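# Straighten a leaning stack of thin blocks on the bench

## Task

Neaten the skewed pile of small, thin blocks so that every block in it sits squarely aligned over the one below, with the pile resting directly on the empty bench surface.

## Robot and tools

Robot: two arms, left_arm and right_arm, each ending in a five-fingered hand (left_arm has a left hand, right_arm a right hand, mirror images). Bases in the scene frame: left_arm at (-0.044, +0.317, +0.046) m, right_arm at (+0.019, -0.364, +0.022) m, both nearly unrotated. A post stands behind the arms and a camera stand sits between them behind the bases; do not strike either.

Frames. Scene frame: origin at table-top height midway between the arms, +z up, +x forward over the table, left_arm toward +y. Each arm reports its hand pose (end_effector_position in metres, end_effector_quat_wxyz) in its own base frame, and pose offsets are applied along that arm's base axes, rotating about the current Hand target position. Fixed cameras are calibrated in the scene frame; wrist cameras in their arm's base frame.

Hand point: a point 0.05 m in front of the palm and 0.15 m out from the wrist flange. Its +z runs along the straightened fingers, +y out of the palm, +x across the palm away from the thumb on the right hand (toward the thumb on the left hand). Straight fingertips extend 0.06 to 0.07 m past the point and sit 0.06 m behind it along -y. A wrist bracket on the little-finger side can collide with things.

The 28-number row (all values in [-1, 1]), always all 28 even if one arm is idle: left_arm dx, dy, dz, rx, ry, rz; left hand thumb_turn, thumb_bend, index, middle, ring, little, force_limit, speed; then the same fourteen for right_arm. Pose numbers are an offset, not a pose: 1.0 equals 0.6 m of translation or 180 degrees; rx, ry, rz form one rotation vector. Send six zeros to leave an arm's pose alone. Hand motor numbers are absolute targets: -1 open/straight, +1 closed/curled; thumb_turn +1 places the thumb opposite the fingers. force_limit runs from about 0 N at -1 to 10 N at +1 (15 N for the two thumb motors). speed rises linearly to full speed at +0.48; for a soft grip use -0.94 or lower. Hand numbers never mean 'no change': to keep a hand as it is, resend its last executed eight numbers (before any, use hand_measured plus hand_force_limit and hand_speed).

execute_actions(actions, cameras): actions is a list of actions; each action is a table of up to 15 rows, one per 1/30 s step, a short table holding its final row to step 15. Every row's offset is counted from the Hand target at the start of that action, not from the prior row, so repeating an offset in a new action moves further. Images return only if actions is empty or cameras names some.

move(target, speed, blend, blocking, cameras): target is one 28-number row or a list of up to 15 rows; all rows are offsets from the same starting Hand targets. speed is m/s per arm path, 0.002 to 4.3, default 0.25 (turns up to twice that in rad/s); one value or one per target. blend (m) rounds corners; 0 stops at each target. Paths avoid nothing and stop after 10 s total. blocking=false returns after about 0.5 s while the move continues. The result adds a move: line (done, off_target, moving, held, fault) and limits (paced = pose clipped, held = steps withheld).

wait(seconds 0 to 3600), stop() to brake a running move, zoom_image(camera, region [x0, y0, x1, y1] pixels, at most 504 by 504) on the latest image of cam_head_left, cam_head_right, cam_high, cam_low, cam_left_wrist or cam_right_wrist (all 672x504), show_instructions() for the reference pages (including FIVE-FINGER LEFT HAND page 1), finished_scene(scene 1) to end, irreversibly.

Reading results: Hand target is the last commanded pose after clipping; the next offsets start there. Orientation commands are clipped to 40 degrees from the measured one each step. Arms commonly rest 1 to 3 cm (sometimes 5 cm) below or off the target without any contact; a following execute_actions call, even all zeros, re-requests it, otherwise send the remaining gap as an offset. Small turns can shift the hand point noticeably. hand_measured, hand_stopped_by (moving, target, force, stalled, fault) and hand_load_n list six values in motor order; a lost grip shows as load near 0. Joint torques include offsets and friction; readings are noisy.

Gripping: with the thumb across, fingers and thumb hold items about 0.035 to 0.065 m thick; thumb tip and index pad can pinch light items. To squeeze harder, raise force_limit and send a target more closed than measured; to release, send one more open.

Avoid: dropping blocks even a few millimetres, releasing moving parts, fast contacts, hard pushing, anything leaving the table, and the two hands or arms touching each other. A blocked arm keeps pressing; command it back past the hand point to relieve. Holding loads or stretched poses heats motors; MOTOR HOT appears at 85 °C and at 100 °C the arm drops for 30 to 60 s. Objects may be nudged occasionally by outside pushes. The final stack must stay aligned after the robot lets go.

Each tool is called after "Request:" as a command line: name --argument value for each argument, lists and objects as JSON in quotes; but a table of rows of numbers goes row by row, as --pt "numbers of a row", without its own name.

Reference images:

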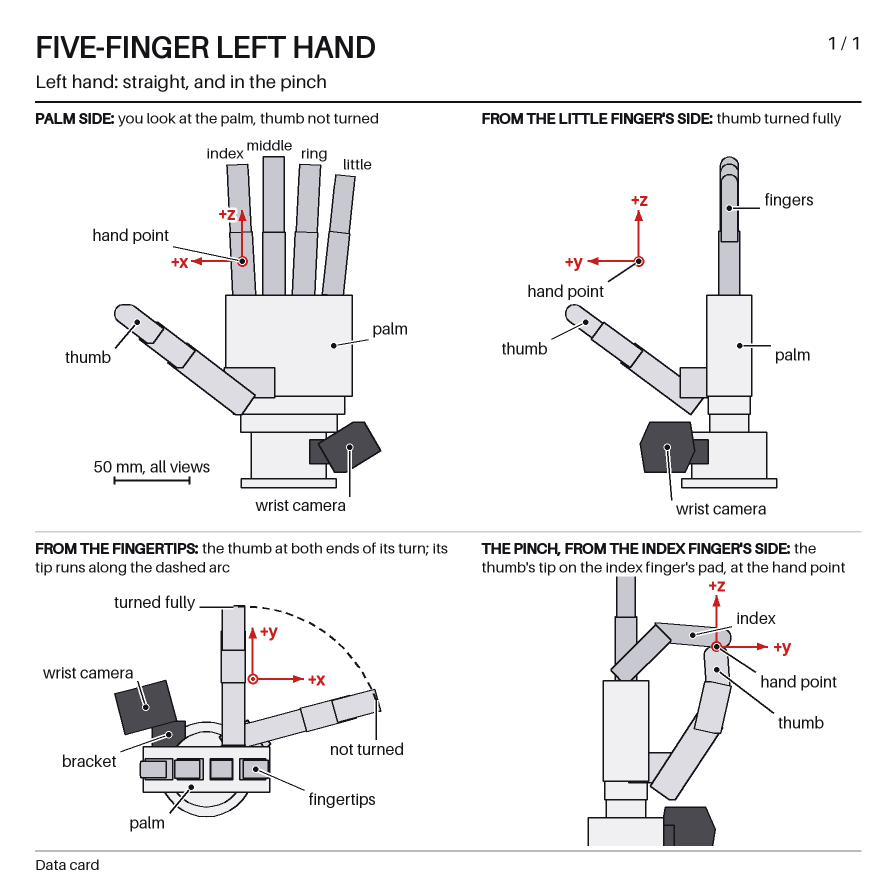

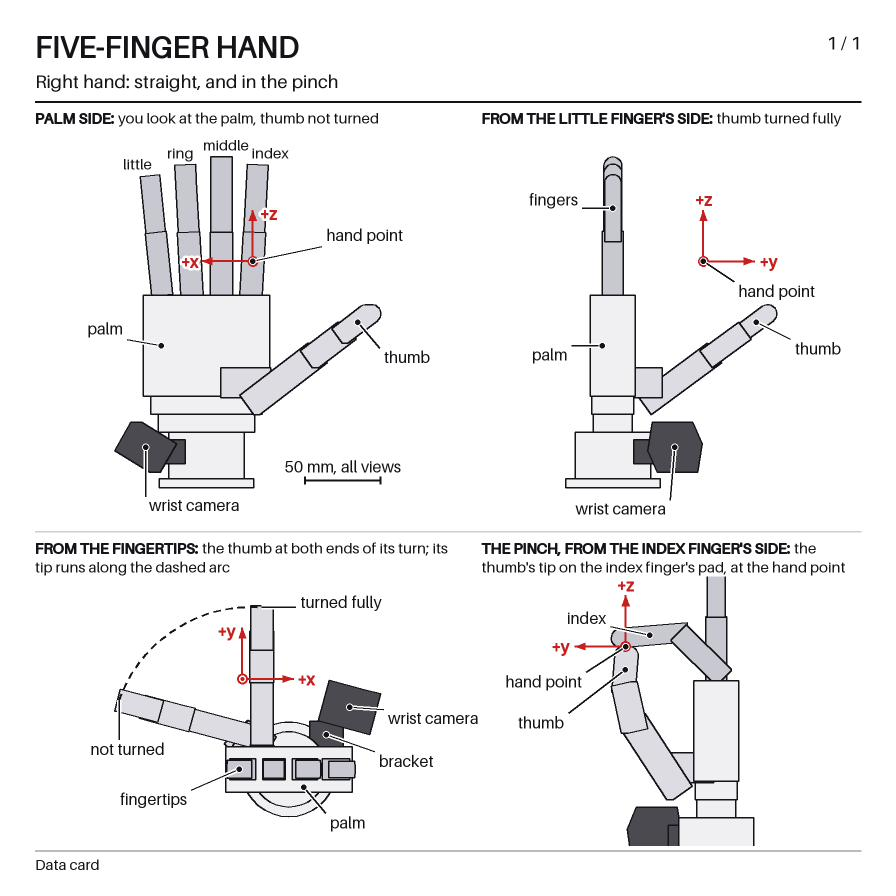

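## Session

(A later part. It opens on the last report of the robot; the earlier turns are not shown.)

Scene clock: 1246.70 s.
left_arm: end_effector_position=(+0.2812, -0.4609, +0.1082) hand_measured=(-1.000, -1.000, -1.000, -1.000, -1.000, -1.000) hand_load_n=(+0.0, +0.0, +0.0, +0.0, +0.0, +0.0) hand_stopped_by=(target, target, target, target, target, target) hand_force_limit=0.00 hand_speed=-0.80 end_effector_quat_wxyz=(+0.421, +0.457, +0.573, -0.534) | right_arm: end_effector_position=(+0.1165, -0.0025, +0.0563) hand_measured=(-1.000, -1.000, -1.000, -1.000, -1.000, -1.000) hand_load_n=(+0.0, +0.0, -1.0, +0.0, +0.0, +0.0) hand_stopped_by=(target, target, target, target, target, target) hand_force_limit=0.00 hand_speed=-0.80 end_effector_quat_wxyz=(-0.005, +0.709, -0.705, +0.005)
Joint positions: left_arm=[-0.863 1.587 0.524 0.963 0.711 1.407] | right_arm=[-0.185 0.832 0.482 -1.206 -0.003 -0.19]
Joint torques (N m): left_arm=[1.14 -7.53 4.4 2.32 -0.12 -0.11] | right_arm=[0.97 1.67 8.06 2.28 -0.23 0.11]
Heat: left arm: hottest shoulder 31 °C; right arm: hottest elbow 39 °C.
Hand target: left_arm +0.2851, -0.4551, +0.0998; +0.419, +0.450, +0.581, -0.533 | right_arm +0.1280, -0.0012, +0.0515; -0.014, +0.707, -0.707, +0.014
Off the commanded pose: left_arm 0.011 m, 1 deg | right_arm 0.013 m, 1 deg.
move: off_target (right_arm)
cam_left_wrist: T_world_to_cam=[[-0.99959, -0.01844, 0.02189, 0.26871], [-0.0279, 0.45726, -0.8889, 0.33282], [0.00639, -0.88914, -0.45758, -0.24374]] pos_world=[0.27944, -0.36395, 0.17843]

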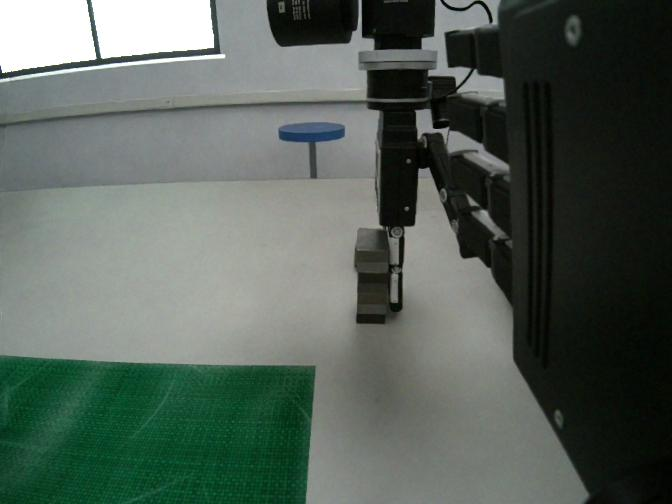

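Request:
move --pt "0 0 0 0 0 0 -1 -1 -1 -1 -1 -1 0 -0.8 0.006 0 -0.001 0 -0.001 0 -1 -1 -1 -1 -1 -1 0 -0.8" --speed 0.02 --cameras '["cam_left_wrist"]'

Request:
zoom_image --camera "cam_left_wrist" --region '[340, 200, 440, 340]'

Scene clock: 1250.67 s.
left_arm: end_effector_position=(+0.2812, -0.4609, +0.1082) hand_measured=(-1.000, -1.000, -1.000, -1.000, -1.000, -1.000) hand_load_n=(+0.0, +0.0, +0.0, +0.0, +0.0, +0.0) hand_stopped_by=(target, target, target, target, target, target) hand_force_limit=0.00 hand_speed=-0.80 end_effector_quat_wxyz=(+0.421, +0.457, +0.573, -0.534) | right_arm: end_effector_position=(+0.1164, -0.0025, +0.0560) hand_measured=(-1.000, -1.000, -1.000, -1.000, -1.000, -1.000) hand_load_n=(+0.0, +0.0, -1.0, -0.5, +0.0, +0.0) hand_stopped_by=(target, target, target, target, target, target) hand_force_limit=0.00 hand_speed=-0.80 end_effector_quat_wxyz=(-0.005, +0.709, -0.705, +0.005)
Joint positions: left_arm=[-0.863 1.587 0.524 0.963 0.711 1.407] | right_arm=[-0.185 0.835 0.482 -1.206 -0.003 -0.19]
Joint torques (N m): left_arm=[1.2 -7.47 4.4 2.3 -0.12 -0.11] | right_arm=[1.2 1.49 8.38 2.69 -0.25 0.14]
Heat: left arm: hottest shoulder 31 °C; right arm: hottest elbow 39 °C.
Hand target: left_arm +0.2851, -0.4551, +0.0998; +0.419, +0.450, +0.581, -0.533 | right_arm +0.1316, -0.0013, +0.0509; -0.015, +0.707, -0.707, +0.015
Off the commanded pose: left_arm 0.011 m, 1 deg | right_arm 0.016 m, 2 deg.
move: off_target (right_arm)
cam_left_wrist: T_world_to_cam=[[-0.99959, -0.01844, 0.02189, 0.26871], [-0.0279, 0.45726, -0.8889, 0.33282], [0.00639, -0.88914, -0.45758, -0.24374]] pos_world=[0.27944, -0.36395, 0.17843]

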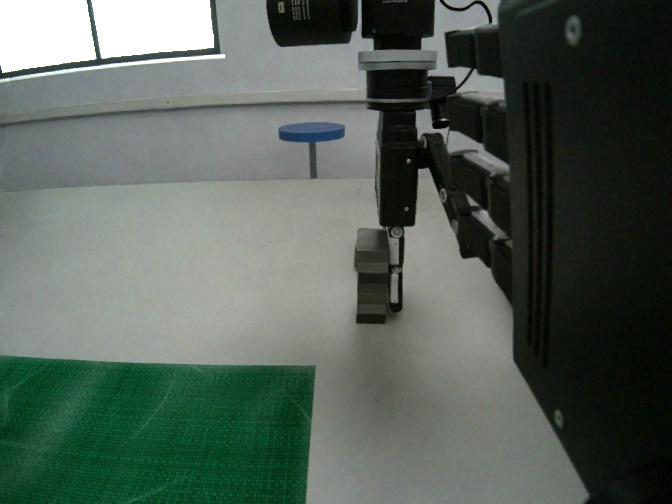

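Scaled by 3.600 from the camera's image (finer frame: 960x720).

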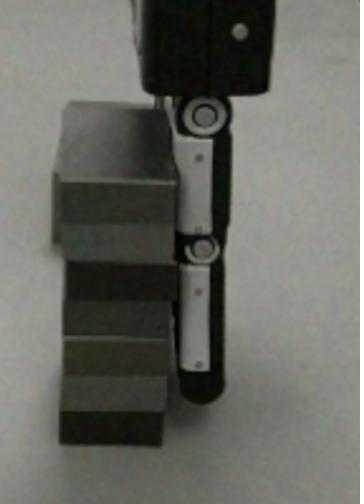

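Request:
move --pt "0 0 0 0 0 0 -1 -1 -1 -1 -1 -1 0 -0.8 -0.0527 0 0.0985 0 -0.0064 0 -1 -1 -1 -1 -1 -1 0 -0.8" --pt "0 0 0 0 0 0 -1 -1 -1 -1 -1 -1 0 -0.8 -0.0493 0 0.0618 0 -0.0064 0 -1 -1 -1 -1 -1 -1 0 -0.8" --speed '[0.05,0.05]' --cameras '["cam_left_wrist"]'

Request:
zoom_image --camera "cam_left_wrist" --region '[340, 180, 440, 340]'

Scene clock: 1272.10 s.
left_arm: end_effector_position=(+0.2812, -0.4609, +0.1082) hand_measured=(-1.000, -1.000, -1.000, -1.000, -1.000, -1.000) hand_load_n=(+0.0, +0.5, +0.0, +0.0, +0.0, +0.5) hand_stopped_by=(target, target, target, target, target, target) hand_force_limit=0.00 hand_speed=-0.80 end_effector_quat_wxyz=(+0.421, +0.457, +0.573, -0.534) | right_arm: end_effector_position=(+0.0977, +0.0000, +0.0872) hand_measured=(-1.000, -1.000, -1.000, -1.000, -1.000, -1.000) hand_load_n=(+0.0, +0.0, +0.0, +0.0, +0.0, +0.0) hand_stopped_by=(target, target, target, target, target, target) hand_force_limit=0.00 hand_speed=-0.80 end_effector_quat_wxyz=(-0.019, +0.707, -0.707, +0.021)
Joint positions: left_arm=[-0.863 1.587 0.524 0.963 0.711 1.407] | right_arm=[-0.2 0.677 0.513 -1.352 -0.008 -0.2]
Joint torques (N m): left_arm=[1.2 -7.47 4.4 2.3 -0.12 -0.11] | right_arm=[-0.67 1.26 8.94 0.91 -0.19 -0.1]
Heat: left arm: hottest shoulder 31 °C; right arm: hottest elbow 39 °C.
Hand target: left_arm +0.2851, -0.4551, +0.0998; +0.419, +0.450, +0.581, -0.533 | right_arm +0.1021, -0.0013, +0.0880; -0.022, +0.707, -0.707, +0.022
Off the commanded pose: left_arm 0.011 m, 1 deg | right_arm 0.005 m, 0 deg.
move: done
cam_left_wrist: T_world_to_cam=[[-0.99959, -0.01844, 0.02189, 0.26871], [-0.0279, 0.45726, -0.8889, 0.33282], [0.00639, -0.88914, -0.45758, -0.24374]] pos_world=[0.27944, -0.36395, 0.17843]

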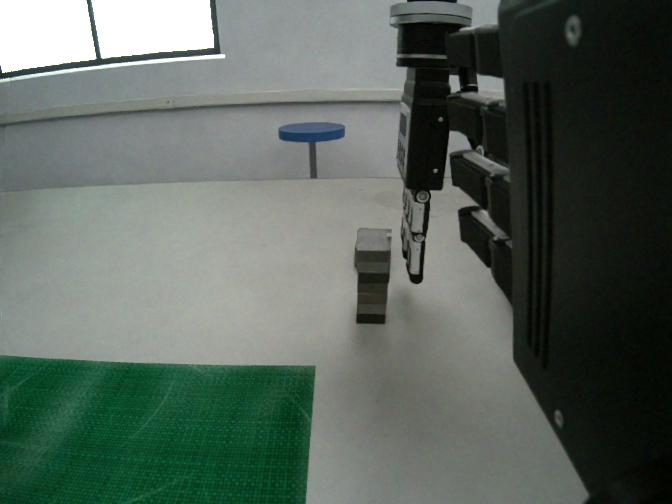

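Scaled by 3.150 from the camera's image (finer frame: 960x720).

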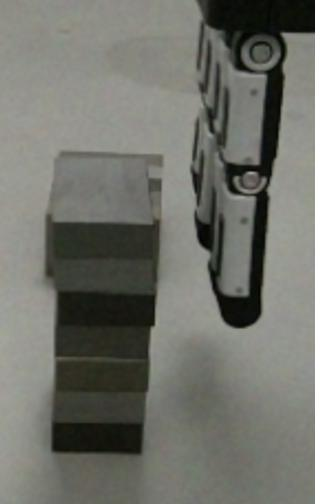

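Request:
move --pt "0 0 0 0 0 0 -1 -1 -1 -1 -1 -1 0 -0.8 0.0323 0 -0.055 0 0 0 -1 -1 -1 -1 -1 -1 0 -0.8" --speed 0.025 --cameras '["cam_left_wrist"]'

Request:
zoom_image --camera "cam_left_wrist" --region '[340, 200, 440, 340]'

Scene clock: 1285.77 s.
left_arm: end_effector_position=(+0.2812, -0.4609, +0.1082) hand_measured=(-1.000, -1.000, -1.000, -1.000, -1.000, -1.000) hand_load_n=(+0.0, +0.0, +0.0, +0.0, +0.0, +0.0) hand_stopped_by=(target, target, target, target, target, target) hand_force_limit=0.00 hand_speed=-0.80 end_effector_quat_wxyz=(+0.421, +0.457, +0.573, -0.534) | right_arm: end_effector_position=(+0.1163, -0.0028, +0.0566) hand_measured=(-1.000, -1.000, -1.000, -1.000, -1.000, -1.000) hand_load_n=(+0.0, +0.0, -0.5, +0.0, +0.0, +0.0) hand_stopped_by=(target, target, target, target, target, target) hand_force_limit=0.00 hand_speed=-0.80 end_effector_quat_wxyz=(-0.018, +0.708, -0.706, +0.019)
Joint positions: left_arm=[-0.863 1.587 0.524 0.963 0.711 1.407] | right_arm=[-0.193 0.789 0.47 -1.201 -0.008 -0.196]
Joint torques (N m): left_arm=[1.2 -7.47 4.38 2.3 -0.12 -0.11] | right_arm=[1.32 0.85 8.12 1.07 -0.11 0.09]
Heat: left arm: hottest shoulder 31 °C; right arm: hottest elbow 38 °C.
Hand target: left_arm +0.2851, -0.4551, +0.0998; +0.419, +0.450, +0.581, -0.533 | right_arm +0.1214, -0.0013, +0.0550; -0.022, +0.707, -0.707, +0.022
Off the commanded pose: left_arm 0.011 m, 1 deg | right_arm 0.006 m, 1 deg.
move: done
cam_left_wrist: T_world_to_cam=[[-0.99959, -0.01844, 0.02189, 0.26871], [-0.0279, 0.45726, -0.8889, 0.33282], [0.00639, -0.88914, -0.45758, -0.24374]] pos_world=[0.27944, -0.36395, 0.17843]

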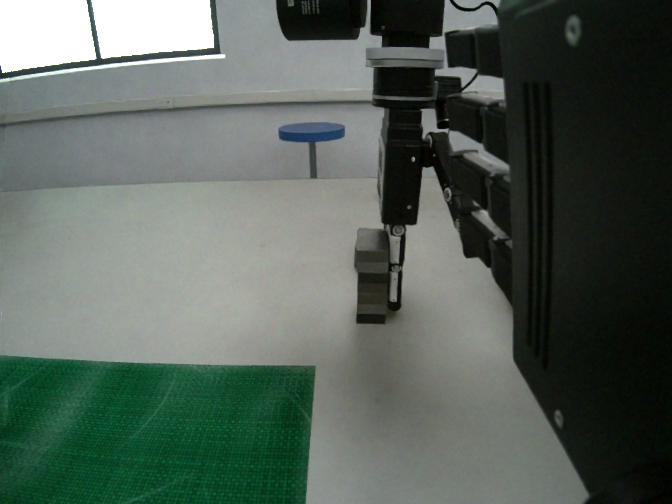

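Scaled by 3.600 from the camera's image (finer frame: 960x720).

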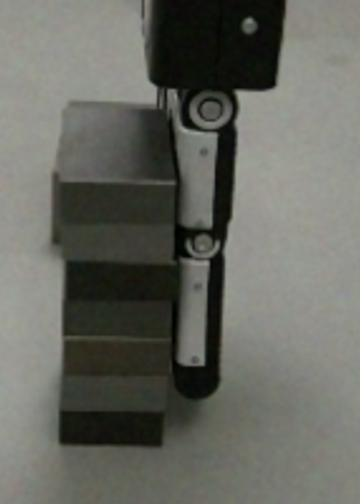

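Request:
move --pt "0 0 0 0 0 0 -1 -1 -1 -1 -1 -1 0 -0.8 0.009 0 -0.005 0 0 0 -1 -1 -1 -1 -1 -1 0 -0.8" --speed 0.03 --cameras '["cam_left_wrist"]'

Request:
zoom_image --camera "cam_left_wrist" --region '[340, 200, 440, 340]'

Scene clock: 1288.63 s.
left_arm: end_effector_position=(+0.2812, -0.4609, +0.1082) hand_measured=(-1.000, -1.000, -1.000, -1.000, -1.000, -1.000) hand_load_n=(+0.0, -0.5, +0.0, +0.0, +0.0, +0.0) hand_stopped_by=(target, target, target, target, target, target) hand_force_limit=0.00 hand_speed=-0.80 end_effector_quat_wxyz=(+0.421, +0.457, +0.573, -0.534) | right_arm: end_effector_position=(+0.1171, -0.0025, +0.0548) hand_measured=(-1.000, -1.000, -1.000, -1.000, -1.000, -1.000) hand_load_n=(+0.0, +0.0, -1.0, -0.5, +0.0, +0.0) hand_stopped_by=(target, target, target, target, target, target) hand_force_limit=0.00 hand_speed=-0.80 end_effector_quat_wxyz=(-0.015, +0.709, -0.705, +0.016)
Joint positions: left_arm=[-0.863 1.587 0.524 0.963 0.711 1.407] | right_arm=[-0.19 0.804 0.47 -1.194 -0.008 -0.195]
Joint torques (N m): left_arm=[1.2 -7.47 4.4 2.32 -0.12 -0.11] | right_arm=[1.61 0.85 8.4 1.7 -0.13 0.13]
Heat: left arm: hottest shoulder 31 °C; right arm: hottest elbow 38 °C.
Hand target: left_arm +0.2851, -0.4551, +0.0998; +0.419, +0.450, +0.581, -0.533 | right_arm +0.1268, -0.0013, +0.0520; -0.022, +0.707, -0.707, +0.022
Off the commanded pose: left_arm 0.011 m, 1 deg | right_arm 0.010 m, 1 deg.
move: done
cam_left_wrist: T_world_to_cam=[[-0.99959, -0.01844, 0.02189, 0.26871], [-0.0279, 0.45726, -0.8889, 0.33282], [0.00639, -0.88914, -0.45758, -0.24374]] pos_world=[0.27944, -0.36395, 0.17843]

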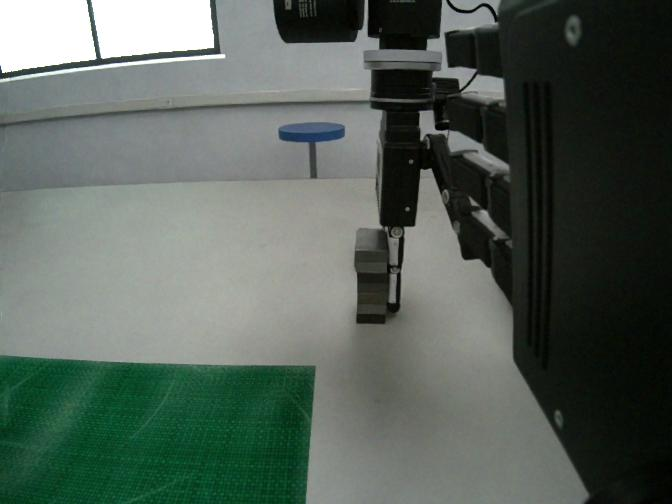

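Scaled by 3.600 from the camera's image (finer frame: 960x720).

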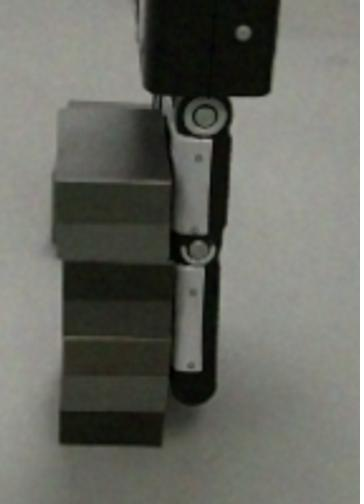

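Request:
move --pt "0 0 0 0 0 0 -1 -1 -1 -1 -1 -1 0 -0.8 -0.0363 0 0.0883 0 0 0 -1 -1 -1 -1 -1 -1 0 -0.8" --pt "0 0 0 0 0 0 -1 -1 -1 -1 -1 -1 0 -0.8 -0.0113 0 0.2467 0 0 0 -1 -1 -1 -1 -1 -1 0 -0.8" --pt "0 0 0 0 0 0 -1 -1 -1 -1 -1 -1 0 -0.8 0.1 -0.0395 0.2467 -0.0156 0.0156 0.5 -1 -1 -1 -1 -1 -1 0 -0.8" --speed '[0.06,0.15,0.25]' --blend '[0.01,0.02,0]' --cameras '["cam_left_wrist","cam_right_wrist","cam_low"]'

Request:
zoom_image --camera "cam_left_wrist" --region '[340, 220, 400, 335]'

Request:
zoom_image --camera "cam_low" --region '[555, 422, 630, 487]'

Scene clock: 1318.67 s.
left_arm: end_effector_position=(+0.2812, -0.4609, +0.1082) hand_measured=(-1.000, -1.000, -1.000, -1.000, -1.000, -1.000) hand_load_n=(+0.0, +0.0, +0.0, +0.0, +0.0, +0.0) hand_stopped_by=(target, target, target, target, target, target) hand_force_limit=0.00 hand_speed=-0.80 end_effector_quat_wxyz=(+0.421, +0.457, +0.573, -0.534) | right_arm: end_effector_position=(+0.1712, -0.0275, +0.1831) hand_measured=(-1.000, -1.000, -1.000, -1.000, -1.000, -1.000) hand_load_n=(+0.0, +0.0, -0.5, +0.0, +0.0, +0.0) hand_stopped_by=(target, target, target, target, target, target) hand_force_limit=0.00 hand_speed=-0.80 end_effector_quat_wxyz=(+0.004, +1.000, -0.004, -0.020)
Joint positions: left_arm=[-0.863 1.587 0.524 0.963 0.711 1.407] | right_arm=[0.163 0.885 0.839 -1.566 0.002 -1.4]
Joint torques (N m): left_arm=[1.2 -7.47 4.38 2.32 -0.12 -0.11] | right_arm=[0.32 -0.91 12.49 -0.02 -0.06 -0.09]
Heat: left arm: hottest shoulder 31 °C; right arm: hottest elbow 39 °C.
Hand target: left_arm +0.2851, -0.4551, +0.0998; +0.419, +0.450, +0.581, -0.533 | right_arm +0.1868, -0.0249, +0.2000; +0.000, +1.000, +0.001, +0.000
Off the commanded pose: left_arm 0.011 m, 1 deg | right_arm 0.023 m, 2 deg.
move: off_target (right_arm)
cam_left_wrist: T_world_to_cam=[[-0.99959, -0.01844, 0.02189, 0.26871], [-0.0279, 0.45726, -0.8889, 0.33282], [0.00639, -0.88914, -0.45758, -0.24374]] pos_world=[0.27944, -0.36395, 0.17843]
cam_right_wrist: T_world_to_cam=[[0.22823, -0.97354, -0.01172, -0.06307], [-0.88888, -0.21326, 0.40548, 0.09529], [-0.39725, -0.08212, -0.91403, 0.34491]] pos_world=[0.23611, -0.01275, 0.27588]
Images, in order (width x height): cam_low 672x504, cam_left_wrist 672x504, cam_right_wrist 672x504.

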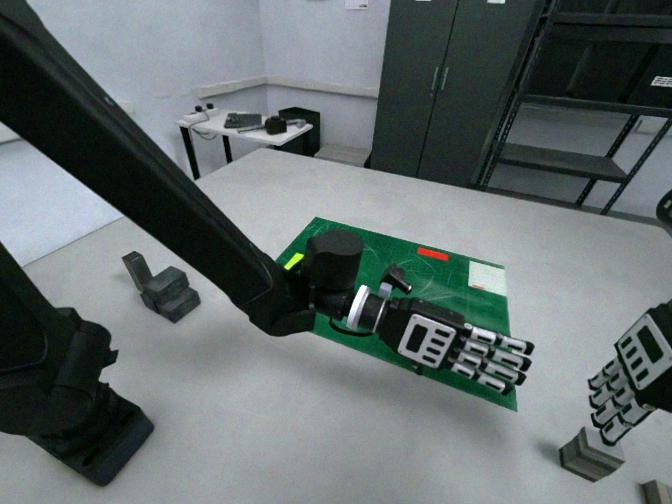

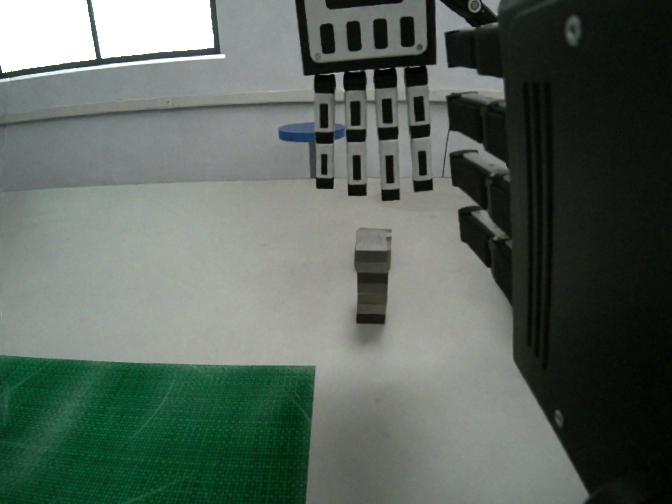

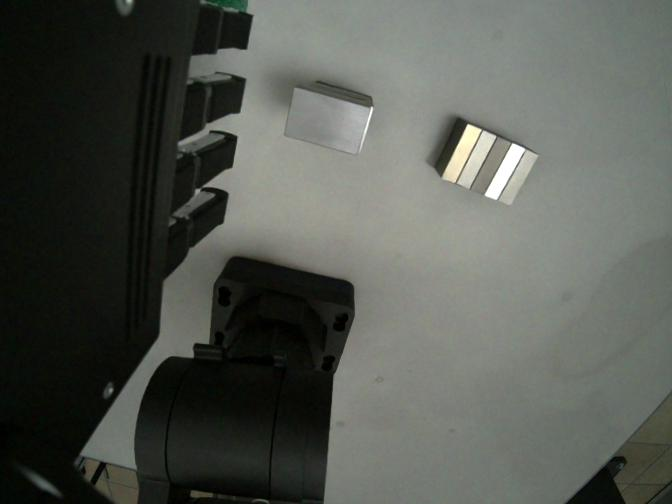

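Scaled by 4.383 from the camera's image (finer frame: 960x720).

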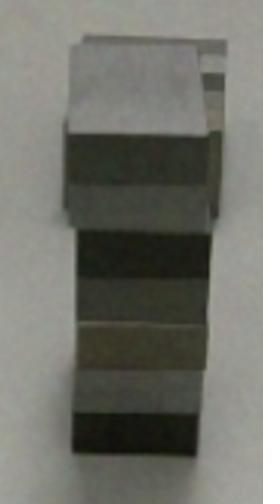

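Scaled by 6.720 from the camera's image (finer frame: 960x720).

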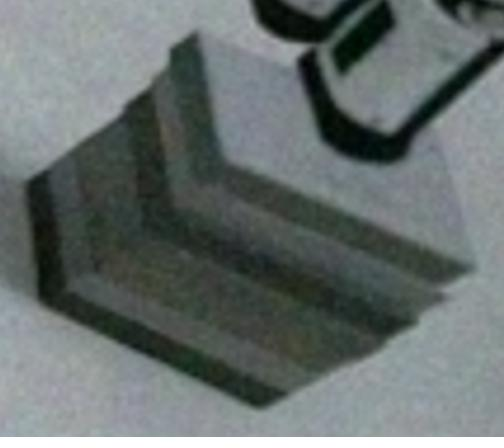

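Request:
zoom_image --camera "cam_right_wrist" --region '[275, 70, 385, 165]'

Scaled by 4.582 from the camera's image (finer frame: 960x720).

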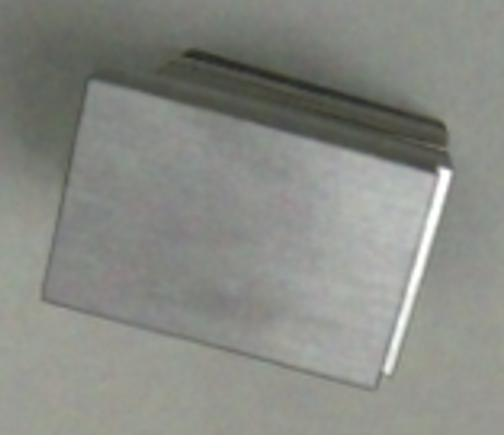

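Request:
move --pt "0 0 0 0 0 0 -1 -1 -1 -1 -1 -1 0 -0.8 0 0.004 -0.16 0 0 0 -1 -1 -1 -1 -1 -1 0 -0.8" --pt "0 0 0 0 0 0 -1 -1 -1 -1 -1 -1 0 -0.8 -0.003 0.004 -0.249 0 0 0 -1 -1 -1 -1 -1 -1 0 -0.8" --speed '[0.12,0.06]' --cameras '["cam_left_wrist","cam_right_wrist","cam_low"]'

Request:
zoom_image --camera "cam_left_wrist" --region '[300, 180, 440, 340]'

Request:
zoom_image --camera "cam_low" --region '[520, 300, 672, 490]'

Scene clock: 1338.20 s.
left_arm: end_effector_position=(+0.2812, -0.4609, +0.1082) hand_measured=(-1.000, -1.000, -1.000, -1.000, -1.000, -1.000) hand_load_n=(+0.0, +0.0, +0.0, +0.0, +0.0, +0.0) hand_stopped_by=(target, target, target, target, target, target) hand_force_limit=0.00 hand_speed=-0.80 end_effector_quat_wxyz=(+0.421, +0.457, +0.573, -0.534) | right_arm: end_effector_position=(+0.1841, -0.0247, +0.0533) hand_measured=(-1.000, -1.000, -1.000, -1.000, -1.000, -1.000) hand_load_n=(+0.0, +0.0, +0.0, +0.0, +0.0, +0.0) hand_stopped_by=(target, target, target, target, target, target) hand_force_limit=0.00 hand_speed=-0.80 end_effector_quat_wxyz=(+0.001, +1.000, -0.002, +0.001)
Joint positions: left_arm=[-0.863 1.587 0.524 0.963 0.711 1.407] | right_arm=[0.167 0.994 0.552 -1.126 0.002 -1.4]
Joint torques (N m): left_arm=[1.2 -7.53 4.38 2.3 -0.12 -0.11] | right_arm=[0.85 -2.02 7.68 0.57 -0.08 -0.02]
Heat: left arm: hottest shoulder 31 °C; right arm: hottest elbow 40 °C.
Hand target: left_arm +0.2851, -0.4551, +0.0998; +0.419, +0.450, +0.581, -0.533 | right_arm +0.1850, -0.0225, +0.0506; +0.000, +1.000, +0.001, +0.000
Off the commanded pose: left_arm 0.011 m, 1 deg | right_arm 0.004 m, 0 deg.
move: done
cam_left_wrist: T_world_to_cam=[[-0.99959, -0.01844, 0.02189, 0.26871], [-0.0279, 0.45726, -0.8889, 0.33282], [0.00639, -0.88914, -0.45758, -0.24374]] pos_world=[0.27944, -0.36395, 0.17843]
cam_right_wrist: T_world_to_cam=[[0.23308, -0.97242, -0.00882, -0.06581], [-0.9043, -0.22007, 0.36579, 0.16476], [-0.35764, -0.07728, -0.93066, 0.22529]] pos_world=[0.2449, -0.01033, 0.14882]
Images, in order (width x height): cam_low 672x504, cam_left_wrist 672x504, cam_right_wrist 672x504.

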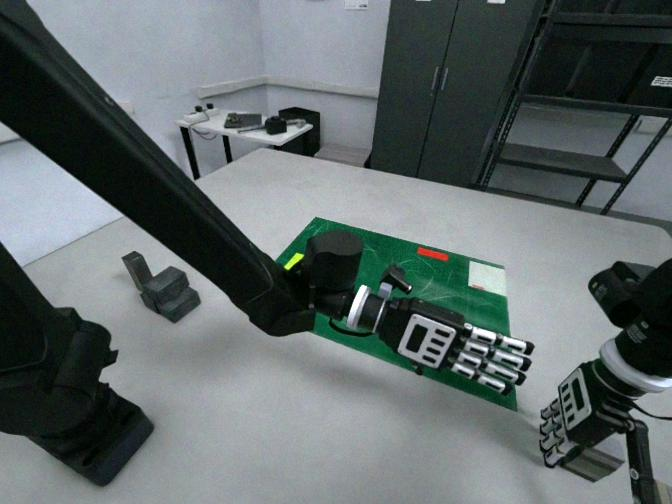

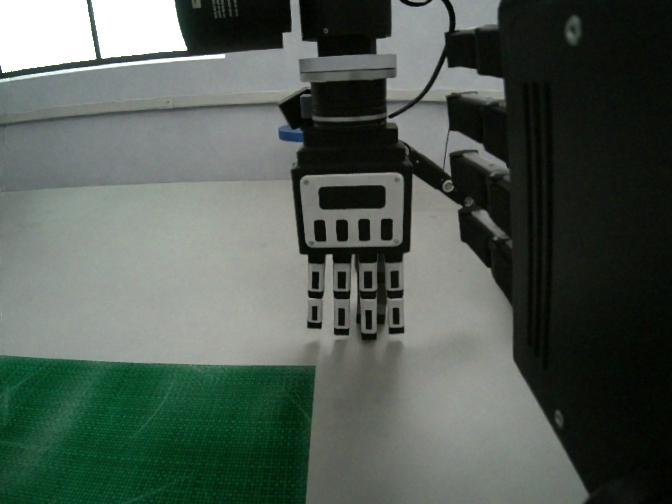

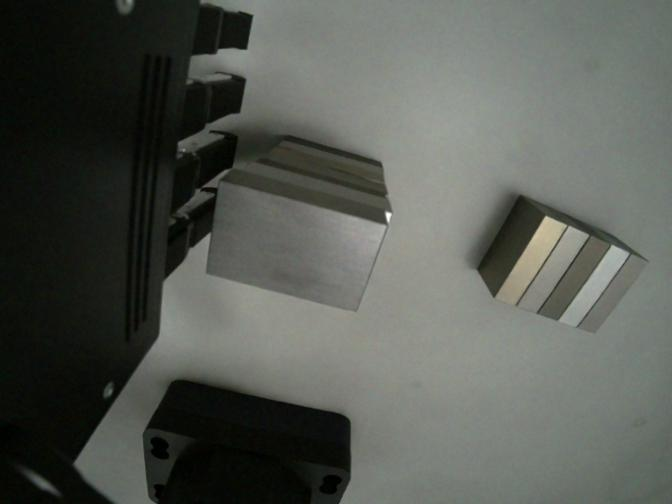

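Scaled by 3.150 from the camera's image (finer frame: 960x720).

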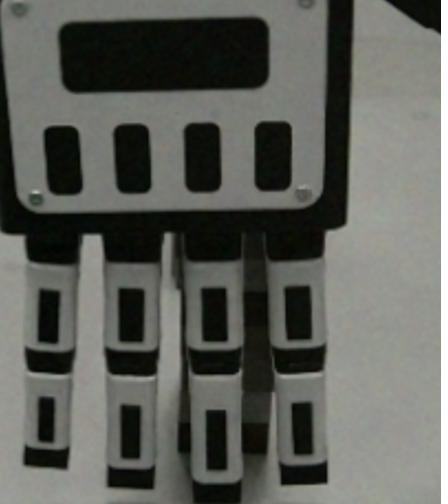

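Scaled by 2.653 from the camera's image (finer frame: 960x720).

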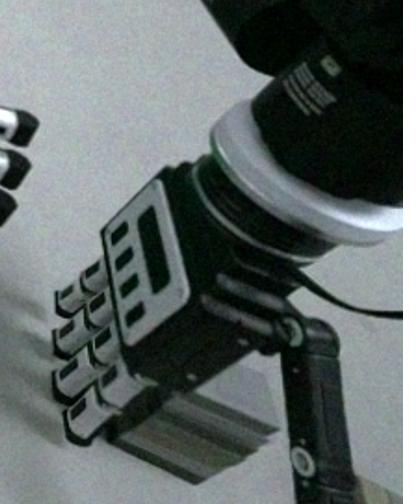

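Request:
move --pt "0 0 0 0 0 0 -1 -1 -1 -1 -1 -1 0 -0.8 0.0125 0 0.001 0 0 0 -1 -1 -1 -1 -1 -1 0 -0.8" --pt "0 0 0 0 0 0 -1 -1 -1 -1 -1 -1 0 -0.8 0.0125 -0.026 -0.001 0 0 0 -1 -1 -1 -1 -1 -1 0 -0.8" --speed '[0.04,0.03]' --cameras '["cam_left_wrist","cam_right_wrist"]'

Request:
zoom_image --camera "cam_left_wrist" --region '[300, 180, 440, 340]'

Request:
zoom_image --camera "cam_right_wrist" --region '[160, 100, 420, 330]'

Scene clock: 1354.10 s.
left_arm: end_effector_position=(+0.2812, -0.4609, +0.1082) hand_measured=(-1.000, -1.000, -1.000, -1.000, -1.000, -1.000) hand_load_n=(+0.0, +0.0, +0.0, +0.0, +0.0, +0.0) hand_stopped_by=(target, target, target, target, target, target) hand_force_limit=0.00 hand_speed=-0.80 end_effector_quat_wxyz=(+0.421, +0.457, +0.573, -0.534) | right_arm: end_effector_position=(+0.1859, -0.0322, +0.0487) hand_measured=(-1.000, -1.000, -1.000, -1.000, -1.000, -1.000) hand_load_n=(+0.0, +0.0, +0.0, +0.0, +0.0, +0.0) hand_stopped_by=(target, target, target, target, target, target) hand_force_limit=0.00 hand_speed=-0.80 end_effector_quat_wxyz=(-0.008, +1.000, +0.002, -0.007)
Joint positions: left_arm=[-0.863 1.587 0.524 0.963 0.711 1.407] | right_arm=[0.116 1.015 0.552 -1.119 -0.017 -1.459]
Joint torques (N m): left_arm=[1.2 -7.47 4.4 2.32 -0.12 -0.11] | right_arm=[-0.73 -2.26 8.2 0.77 0.73 -0.11]
Heat: left arm: hottest shoulder 31 °C; right arm: hottest elbow 39 °C.
Hand target: left_arm +0.2851, -0.4551, +0.0998; +0.419, +0.450, +0.581, -0.533 | right_arm +0.1926, -0.0381, +0.0500; +0.000, +1.000, +0.001, +0.000
Off the commanded pose: left_arm 0.011 m, 1 deg | right_arm 0.009 m, 1 deg.
move: done
cam_left_wrist: T_world_to_cam=[[-0.99959, -0.01844, 0.02189, 0.26871], [-0.0279, 0.45726, -0.8889, 0.33282], [0.00639, -0.88914, -0.45758, -0.24374]] pos_world=[0.27944, -0.36395, 0.17843]
cam_right_wrist: T_world_to_cam=[[0.24085, -0.97012, -0.02934, -0.07396], [-0.89653, -0.23395, 0.37617, 0.16397], [-0.3718, -0.0643, -0.92609, 0.22397]] pos_world=[0.24808, -0.01898, 0.14356]

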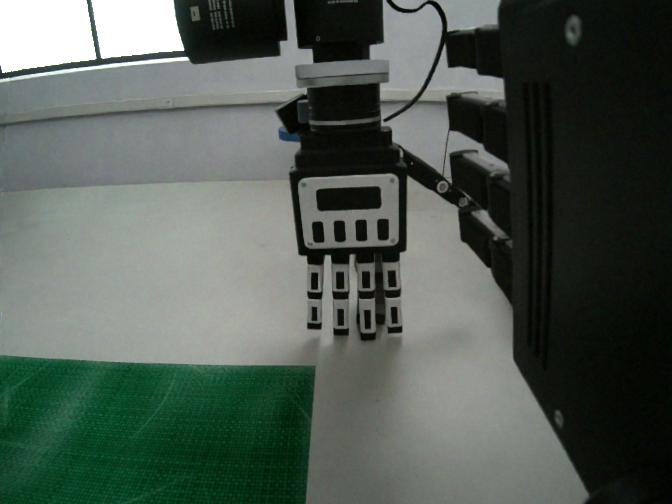

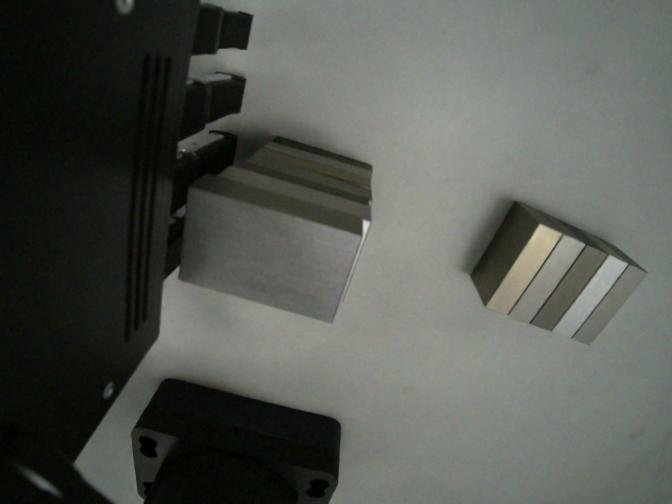

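Scaled by 3.150 from the camera's image (finer frame: 960x720).

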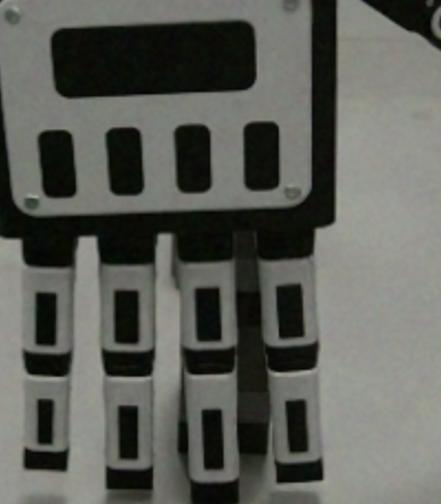

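Scaled by 1.938 from the camera's image (finer frame: 960x720).

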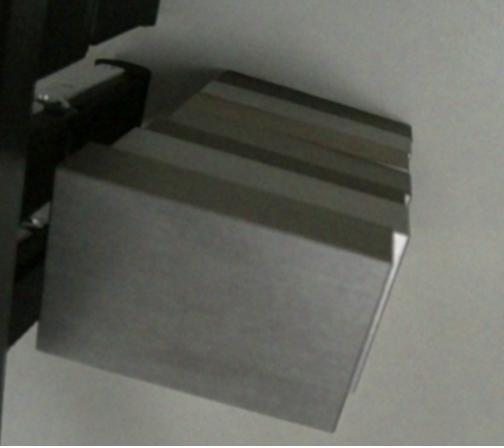

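Request:
move --pt "0 0 0 0 0 0 -1 -1 -1 -1 -1 -1 0 -0.8 0.0145 0.005 0.008 0 0 0 -1 -1 -1 -1 -1 -1 0 -0.8" --speed '[0.04]' --cameras '["cam_left_wrist"]'

Request:
zoom_image --camera "cam_left_wrist" --region '[300, 180, 440, 340]'

Scene clock: 1358.37 s.
left_arm: end_effector_position=(+0.2812, -0.4609, +0.1082) hand_measured=(-1.000, -1.000, -1.000, -1.000, -1.000, -1.000) hand_load_n=(+0.0, +0.0, +0.0, +0.0, +0.0, +0.0) hand_stopped_by=(target, target, target, target, target, target) hand_force_limit=0.00 hand_speed=-0.80 end_effector_quat_wxyz=(+0.421, +0.457, +0.573, -0.534) | right_arm: end_effector_position=(+0.1865, -0.0322, +0.0486) hand_measured=(-1.000, -1.000, -1.000, -1.000, -1.000, -1.000) hand_load_n=(+0.0, +0.0, +0.0, +0.0, +0.0, +0.0) hand_stopped_by=(target, target, target, target, target, target) hand_force_limit=0.00 hand_speed=-0.80 end_effector_quat_wxyz=(-0.007, +1.000, +0.002, -0.010)
Joint positions: left_arm=[-0.863 1.587 0.524 0.963 0.711 1.407] | right_arm=[0.116 1.024 0.556 -1.121 -0.017 -1.46]
Joint torques (N m): left_arm=[1.2 -7.47 4.4 2.32 -0.12 -0.11] | right_arm=[0.62 -0.97 9.66 0.55 0.69 -0.03]
Heat: left arm: hottest shoulder 31 °C; right arm: hottest elbow 38 °C.
Hand target: left_arm +0.2851, -0.4551, +0.0998; +0.419, +0.450, +0.581, -0.533 | right_arm +0.2012, -0.0351, +0.0547; +0.000, +1.000, +0.001, +0.000
Off the commanded pose: left_arm 0.011 m, 1 deg | right_arm 0.016 m, 1 deg.
move: off_target (right_arm)
cam_left_wrist: T_world_to_cam=[[-0.99959, -0.01844, 0.02189, 0.26871], [-0.0279, 0.45726, -0.8889, 0.33282], [0.00639, -0.88914, -0.45758, -0.24374]] pos_world=[0.27944, -0.36395, 0.17843]

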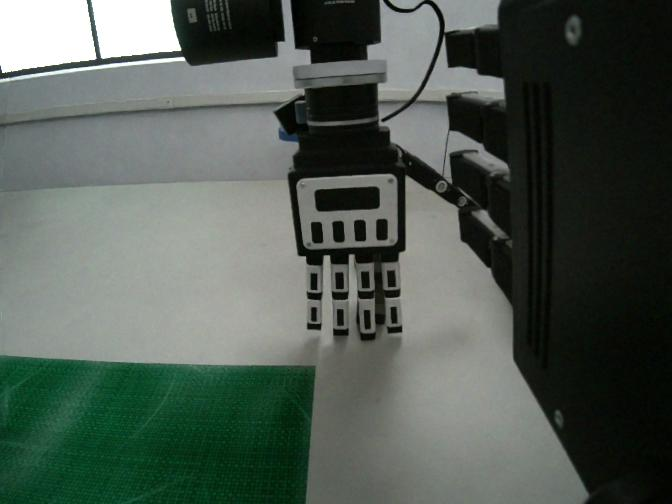

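Scaled by 3.150 from the camera's image (finer frame: 960x720).

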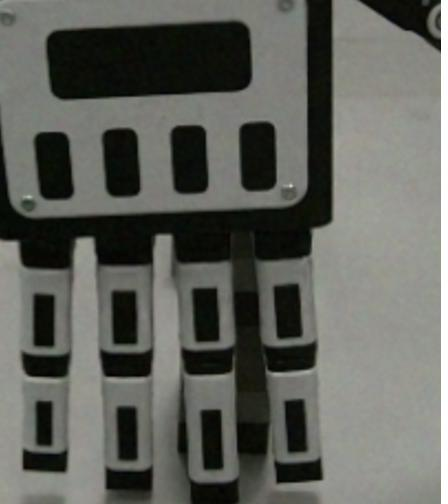

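Request:
move --pt "0 0 0 0 0 0 -1 -1 -1 -1 -1 -1 0 -0.8 -0.0087 0.022 0.0755 0 0 0 -1 -1 -1 -1 -1 -1 0 -0.8" --pt "0 0 0 0 0 0 -1 -1 -1 -1 -1 -1 0 -0.8 -0.0137 0.022 0.004 0 0 0 -1 -1 -1 -1 -1 -1 0 -0.8" --pt "0 0 0 0 0 0 -1 -1 -1 -1 -1 -1 0 -0.8 -0.0137 -0.0048 -0.001 0 0 0 -1 -1 -1 -1 -1 -1 0 -0.8" --speed '[0.06,0.05,0.03]' --cameras '["cam_left_wrist"]'

Request:
zoom_image --camera "cam_left_wrist" --region '[300, 180, 440, 340]'

Scene clock: 1367.97 s.
left_arm: end_effector_position=(+0.2812, -0.4609, +0.1082) hand_measured=(-1.000, -1.000, -1.000, -1.000, -1.000, -1.000) hand_load_n=(+0.0, +0.0, +0.0, +0.0, +0.0, +0.0) hand_stopped_by=(target, target, target, target, target, target) hand_force_limit=0.00 hand_speed=-0.80 end_effector_quat_wxyz=(+0.421, +0.457, +0.573, -0.534) | right_arm: end_effector_position=(+0.1918, -0.0355, +0.0565) hand_measured=(-1.000, -1.000, -1.000, -1.000, -1.000, -1.000) hand_load_n=(+0.0, +0.0, +0.0, +0.0, +0.0, +0.0) hand_stopped_by=(target, target, target, target, target, target) hand_force_limit=0.00 hand_speed=-0.80 end_effector_quat_wxyz=(-0.002, +1.000, +0.000, +0.000)
Joint positions: left_arm=[-0.863 1.587 0.524 0.963 0.711 1.407] | right_arm=[0.109 1.011 0.571 -1.13 -0.003 -1.461]
Joint torques (N m): left_arm=[1.26 -7.47 4.4 2.3 -0.12 -0.11] | right_arm=[-0.32 -2.08 7.49 0.87 0.13 -0.08]
Heat: left arm: hottest shoulder 31 °C; right arm: hottest elbow 39 °C.
Hand target: left_arm +0.2851, -0.4551, +0.0998; +0.419, +0.450, +0.581, -0.533 | right_arm +0.1931, -0.0381, +0.0542; +0.000, +1.000, +0.000, +0.000
Off the commanded pose: left_arm 0.011 m, 1 deg | right_arm 0.004 m, 0 deg.
move: done
cam_left_wrist: T_world_to_cam=[[-0.99959, -0.01844, 0.02189, 0.26871], [-0.0279, 0.45726, -0.8889, 0.33282], [0.00639, -0.88914, -0.45758, -0.24374]] pos_world=[0.27944, -0.36395, 0.17843]

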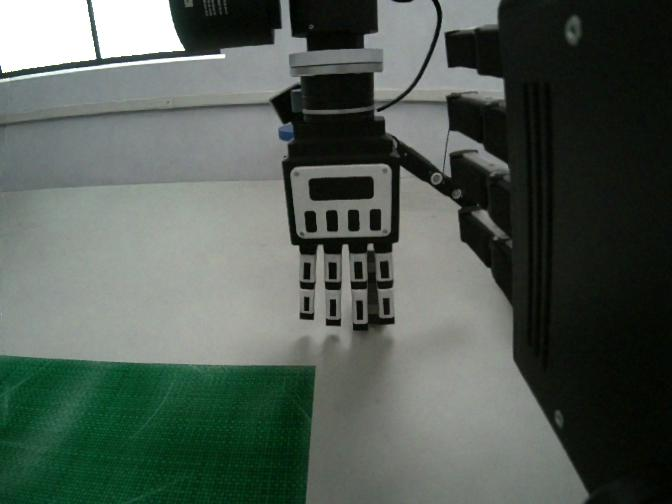

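Scaled by 3.150 from the camera's image (finer frame: 960x720).

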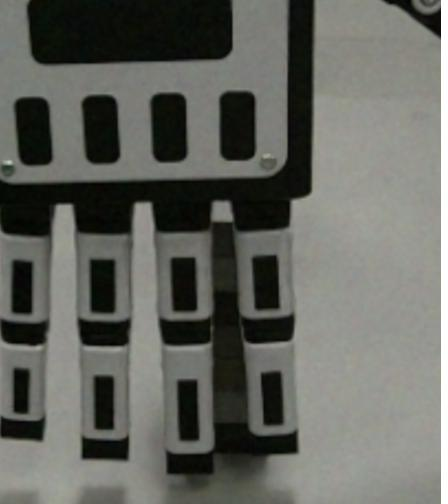

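Request:
move --pt "0 0 0 0 0 0 -1 -1 -1 -1 -1 -1 0 -0.8 0 -0.0100 -0.009 0 0 0 -1 -1 -1 -1 -1 -1 0 -0.8" --pt "0 0 0 0 0 0 -1 -1 -1 -1 -1 -1 0 -0.8 0 -0.0183 -0.0095 0 0 0 -1 -1 -1 -1 -1 -1 0 -0.8" --speed '[0.03,0.02]' --blend 0.002 --cameras '["cam_left_wrist","cam_right_wrist","cam_low"]'

Request:
zoom_image --camera "cam_low" --region '[520, 380, 640, 490]'

Request:
zoom_image --camera "cam_right_wrist" --region '[160, 100, 420, 330]'

Scene clock: 1374.30 s.
left_arm: end_effector_position=(+0.2812, -0.4609, +0.1082) hand_measured=(-1.000, -1.000, -1.000, -1.000, -1.000, -1.000) hand_load_n=(+0.0, +0.0, +0.0, +0.0, +0.0, +0.0) hand_stopped_by=(target, target, target, target, target, target) hand_force_limit=0.00 hand_speed=-0.80 end_effector_quat_wxyz=(+0.421, +0.457, +0.573, -0.534) | right_arm: end_effector_position=(+0.1924, -0.0453, +0.0523) hand_measured=(-1.000, -1.000, -1.000, -1.000, -1.000, -1.000) hand_load_n=(+0.0, +0.0, +0.0, +0.0, +0.5, +0.0) hand_stopped_by=(target, target, target, target, target, target) hand_force_limit=0.00 hand_speed=-0.80 end_effector_quat_wxyz=(-0.002, +1.000, -0.001, +0.002)
Joint positions: left_arm=[-0.863 1.587 0.524 0.963 0.711 1.407] | right_arm=[0.064 1.013 0.561 -1.114 -0.004 -1.504]
Joint torques (N m): left_arm=[1.2 -7.47 4.4 2.32 -0.12 -0.11] | right_arm=[-0.91 -1.55 7.23 0.75 0.17 -0.16]
Heat: left arm: hottest shoulder 31 °C; right arm: hottest elbow 39 °C.
Hand target: left_arm +0.2851, -0.4551, +0.0998; +0.419, +0.450, +0.581, -0.533 | right_arm +0.1931, -0.0490, +0.0485; +0.000, +1.000, +0.000, +0.000
Off the commanded pose: left_arm 0.011 m, 1 deg | right_arm 0.005 m, 0 deg.
move: done
cam_left_wrist: T_world_to_cam=[[-0.99959, -0.01844, 0.02189, 0.26871], [-0.0279, 0.45726, -0.8889, 0.33282], [0.00639, -0.88914, -0.45758, -0.24374]] pos_world=[0.27944, -0.36395, 0.17843]
cam_right_wrist: T_world_to_cam=[[0.23458, -0.97199, -0.01419, -0.08781], [-0.90475, -0.22364, 0.36252, 0.16832], [-0.35554, -0.07221, -0.93187, 0.22565]] pos_world=[0.25311, -0.03142, 0.14801]
Images, in order (width x height): cam_low 672x504, cam_left_wrist 672x504, cam_right_wrist 672x504.

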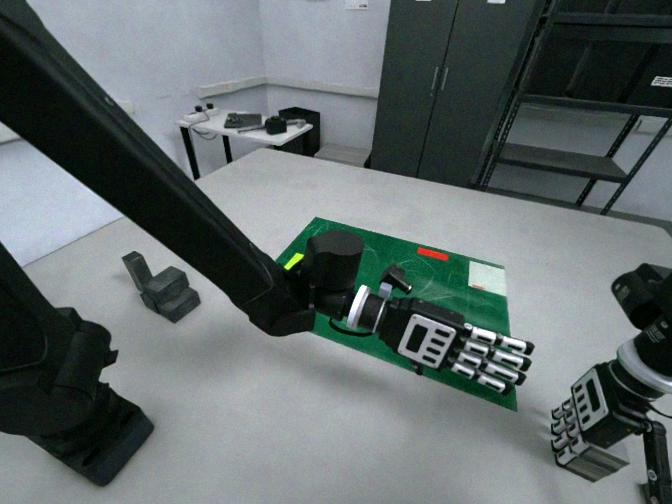

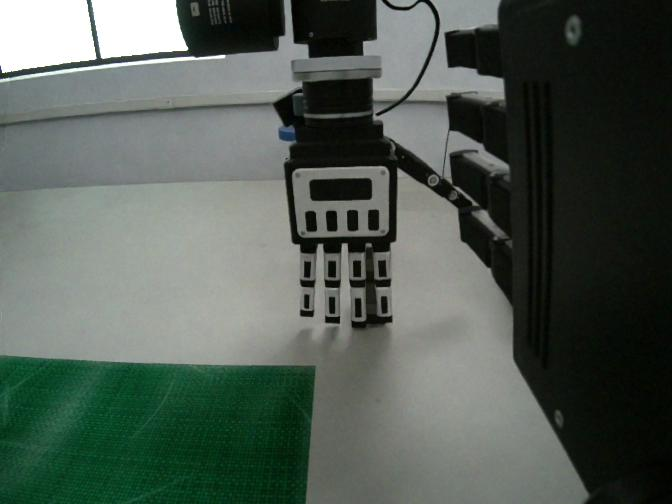

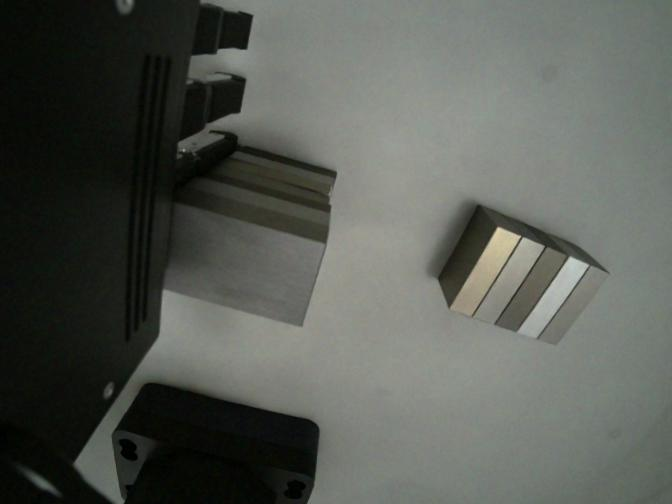

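Scaled by 4.200 from the camera's image (finer frame: 960x720).

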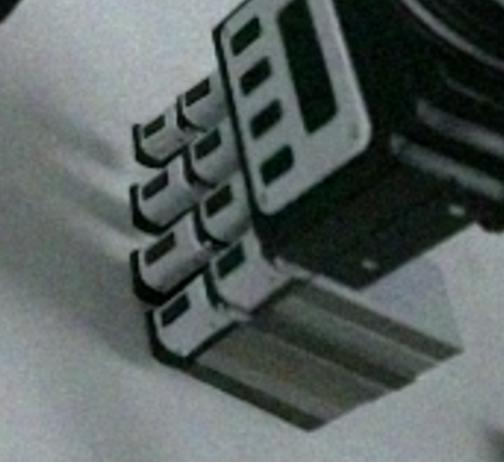

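Scaled by 1.938 from the camera's image (finer frame: 960x720).

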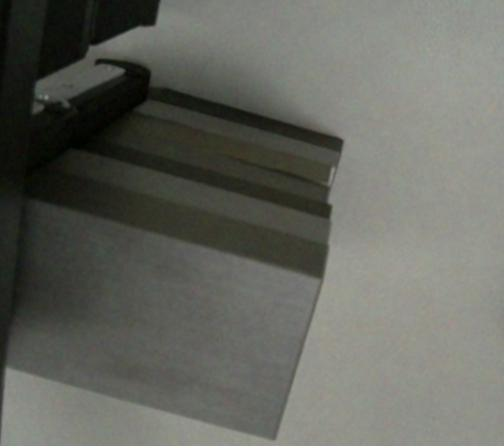

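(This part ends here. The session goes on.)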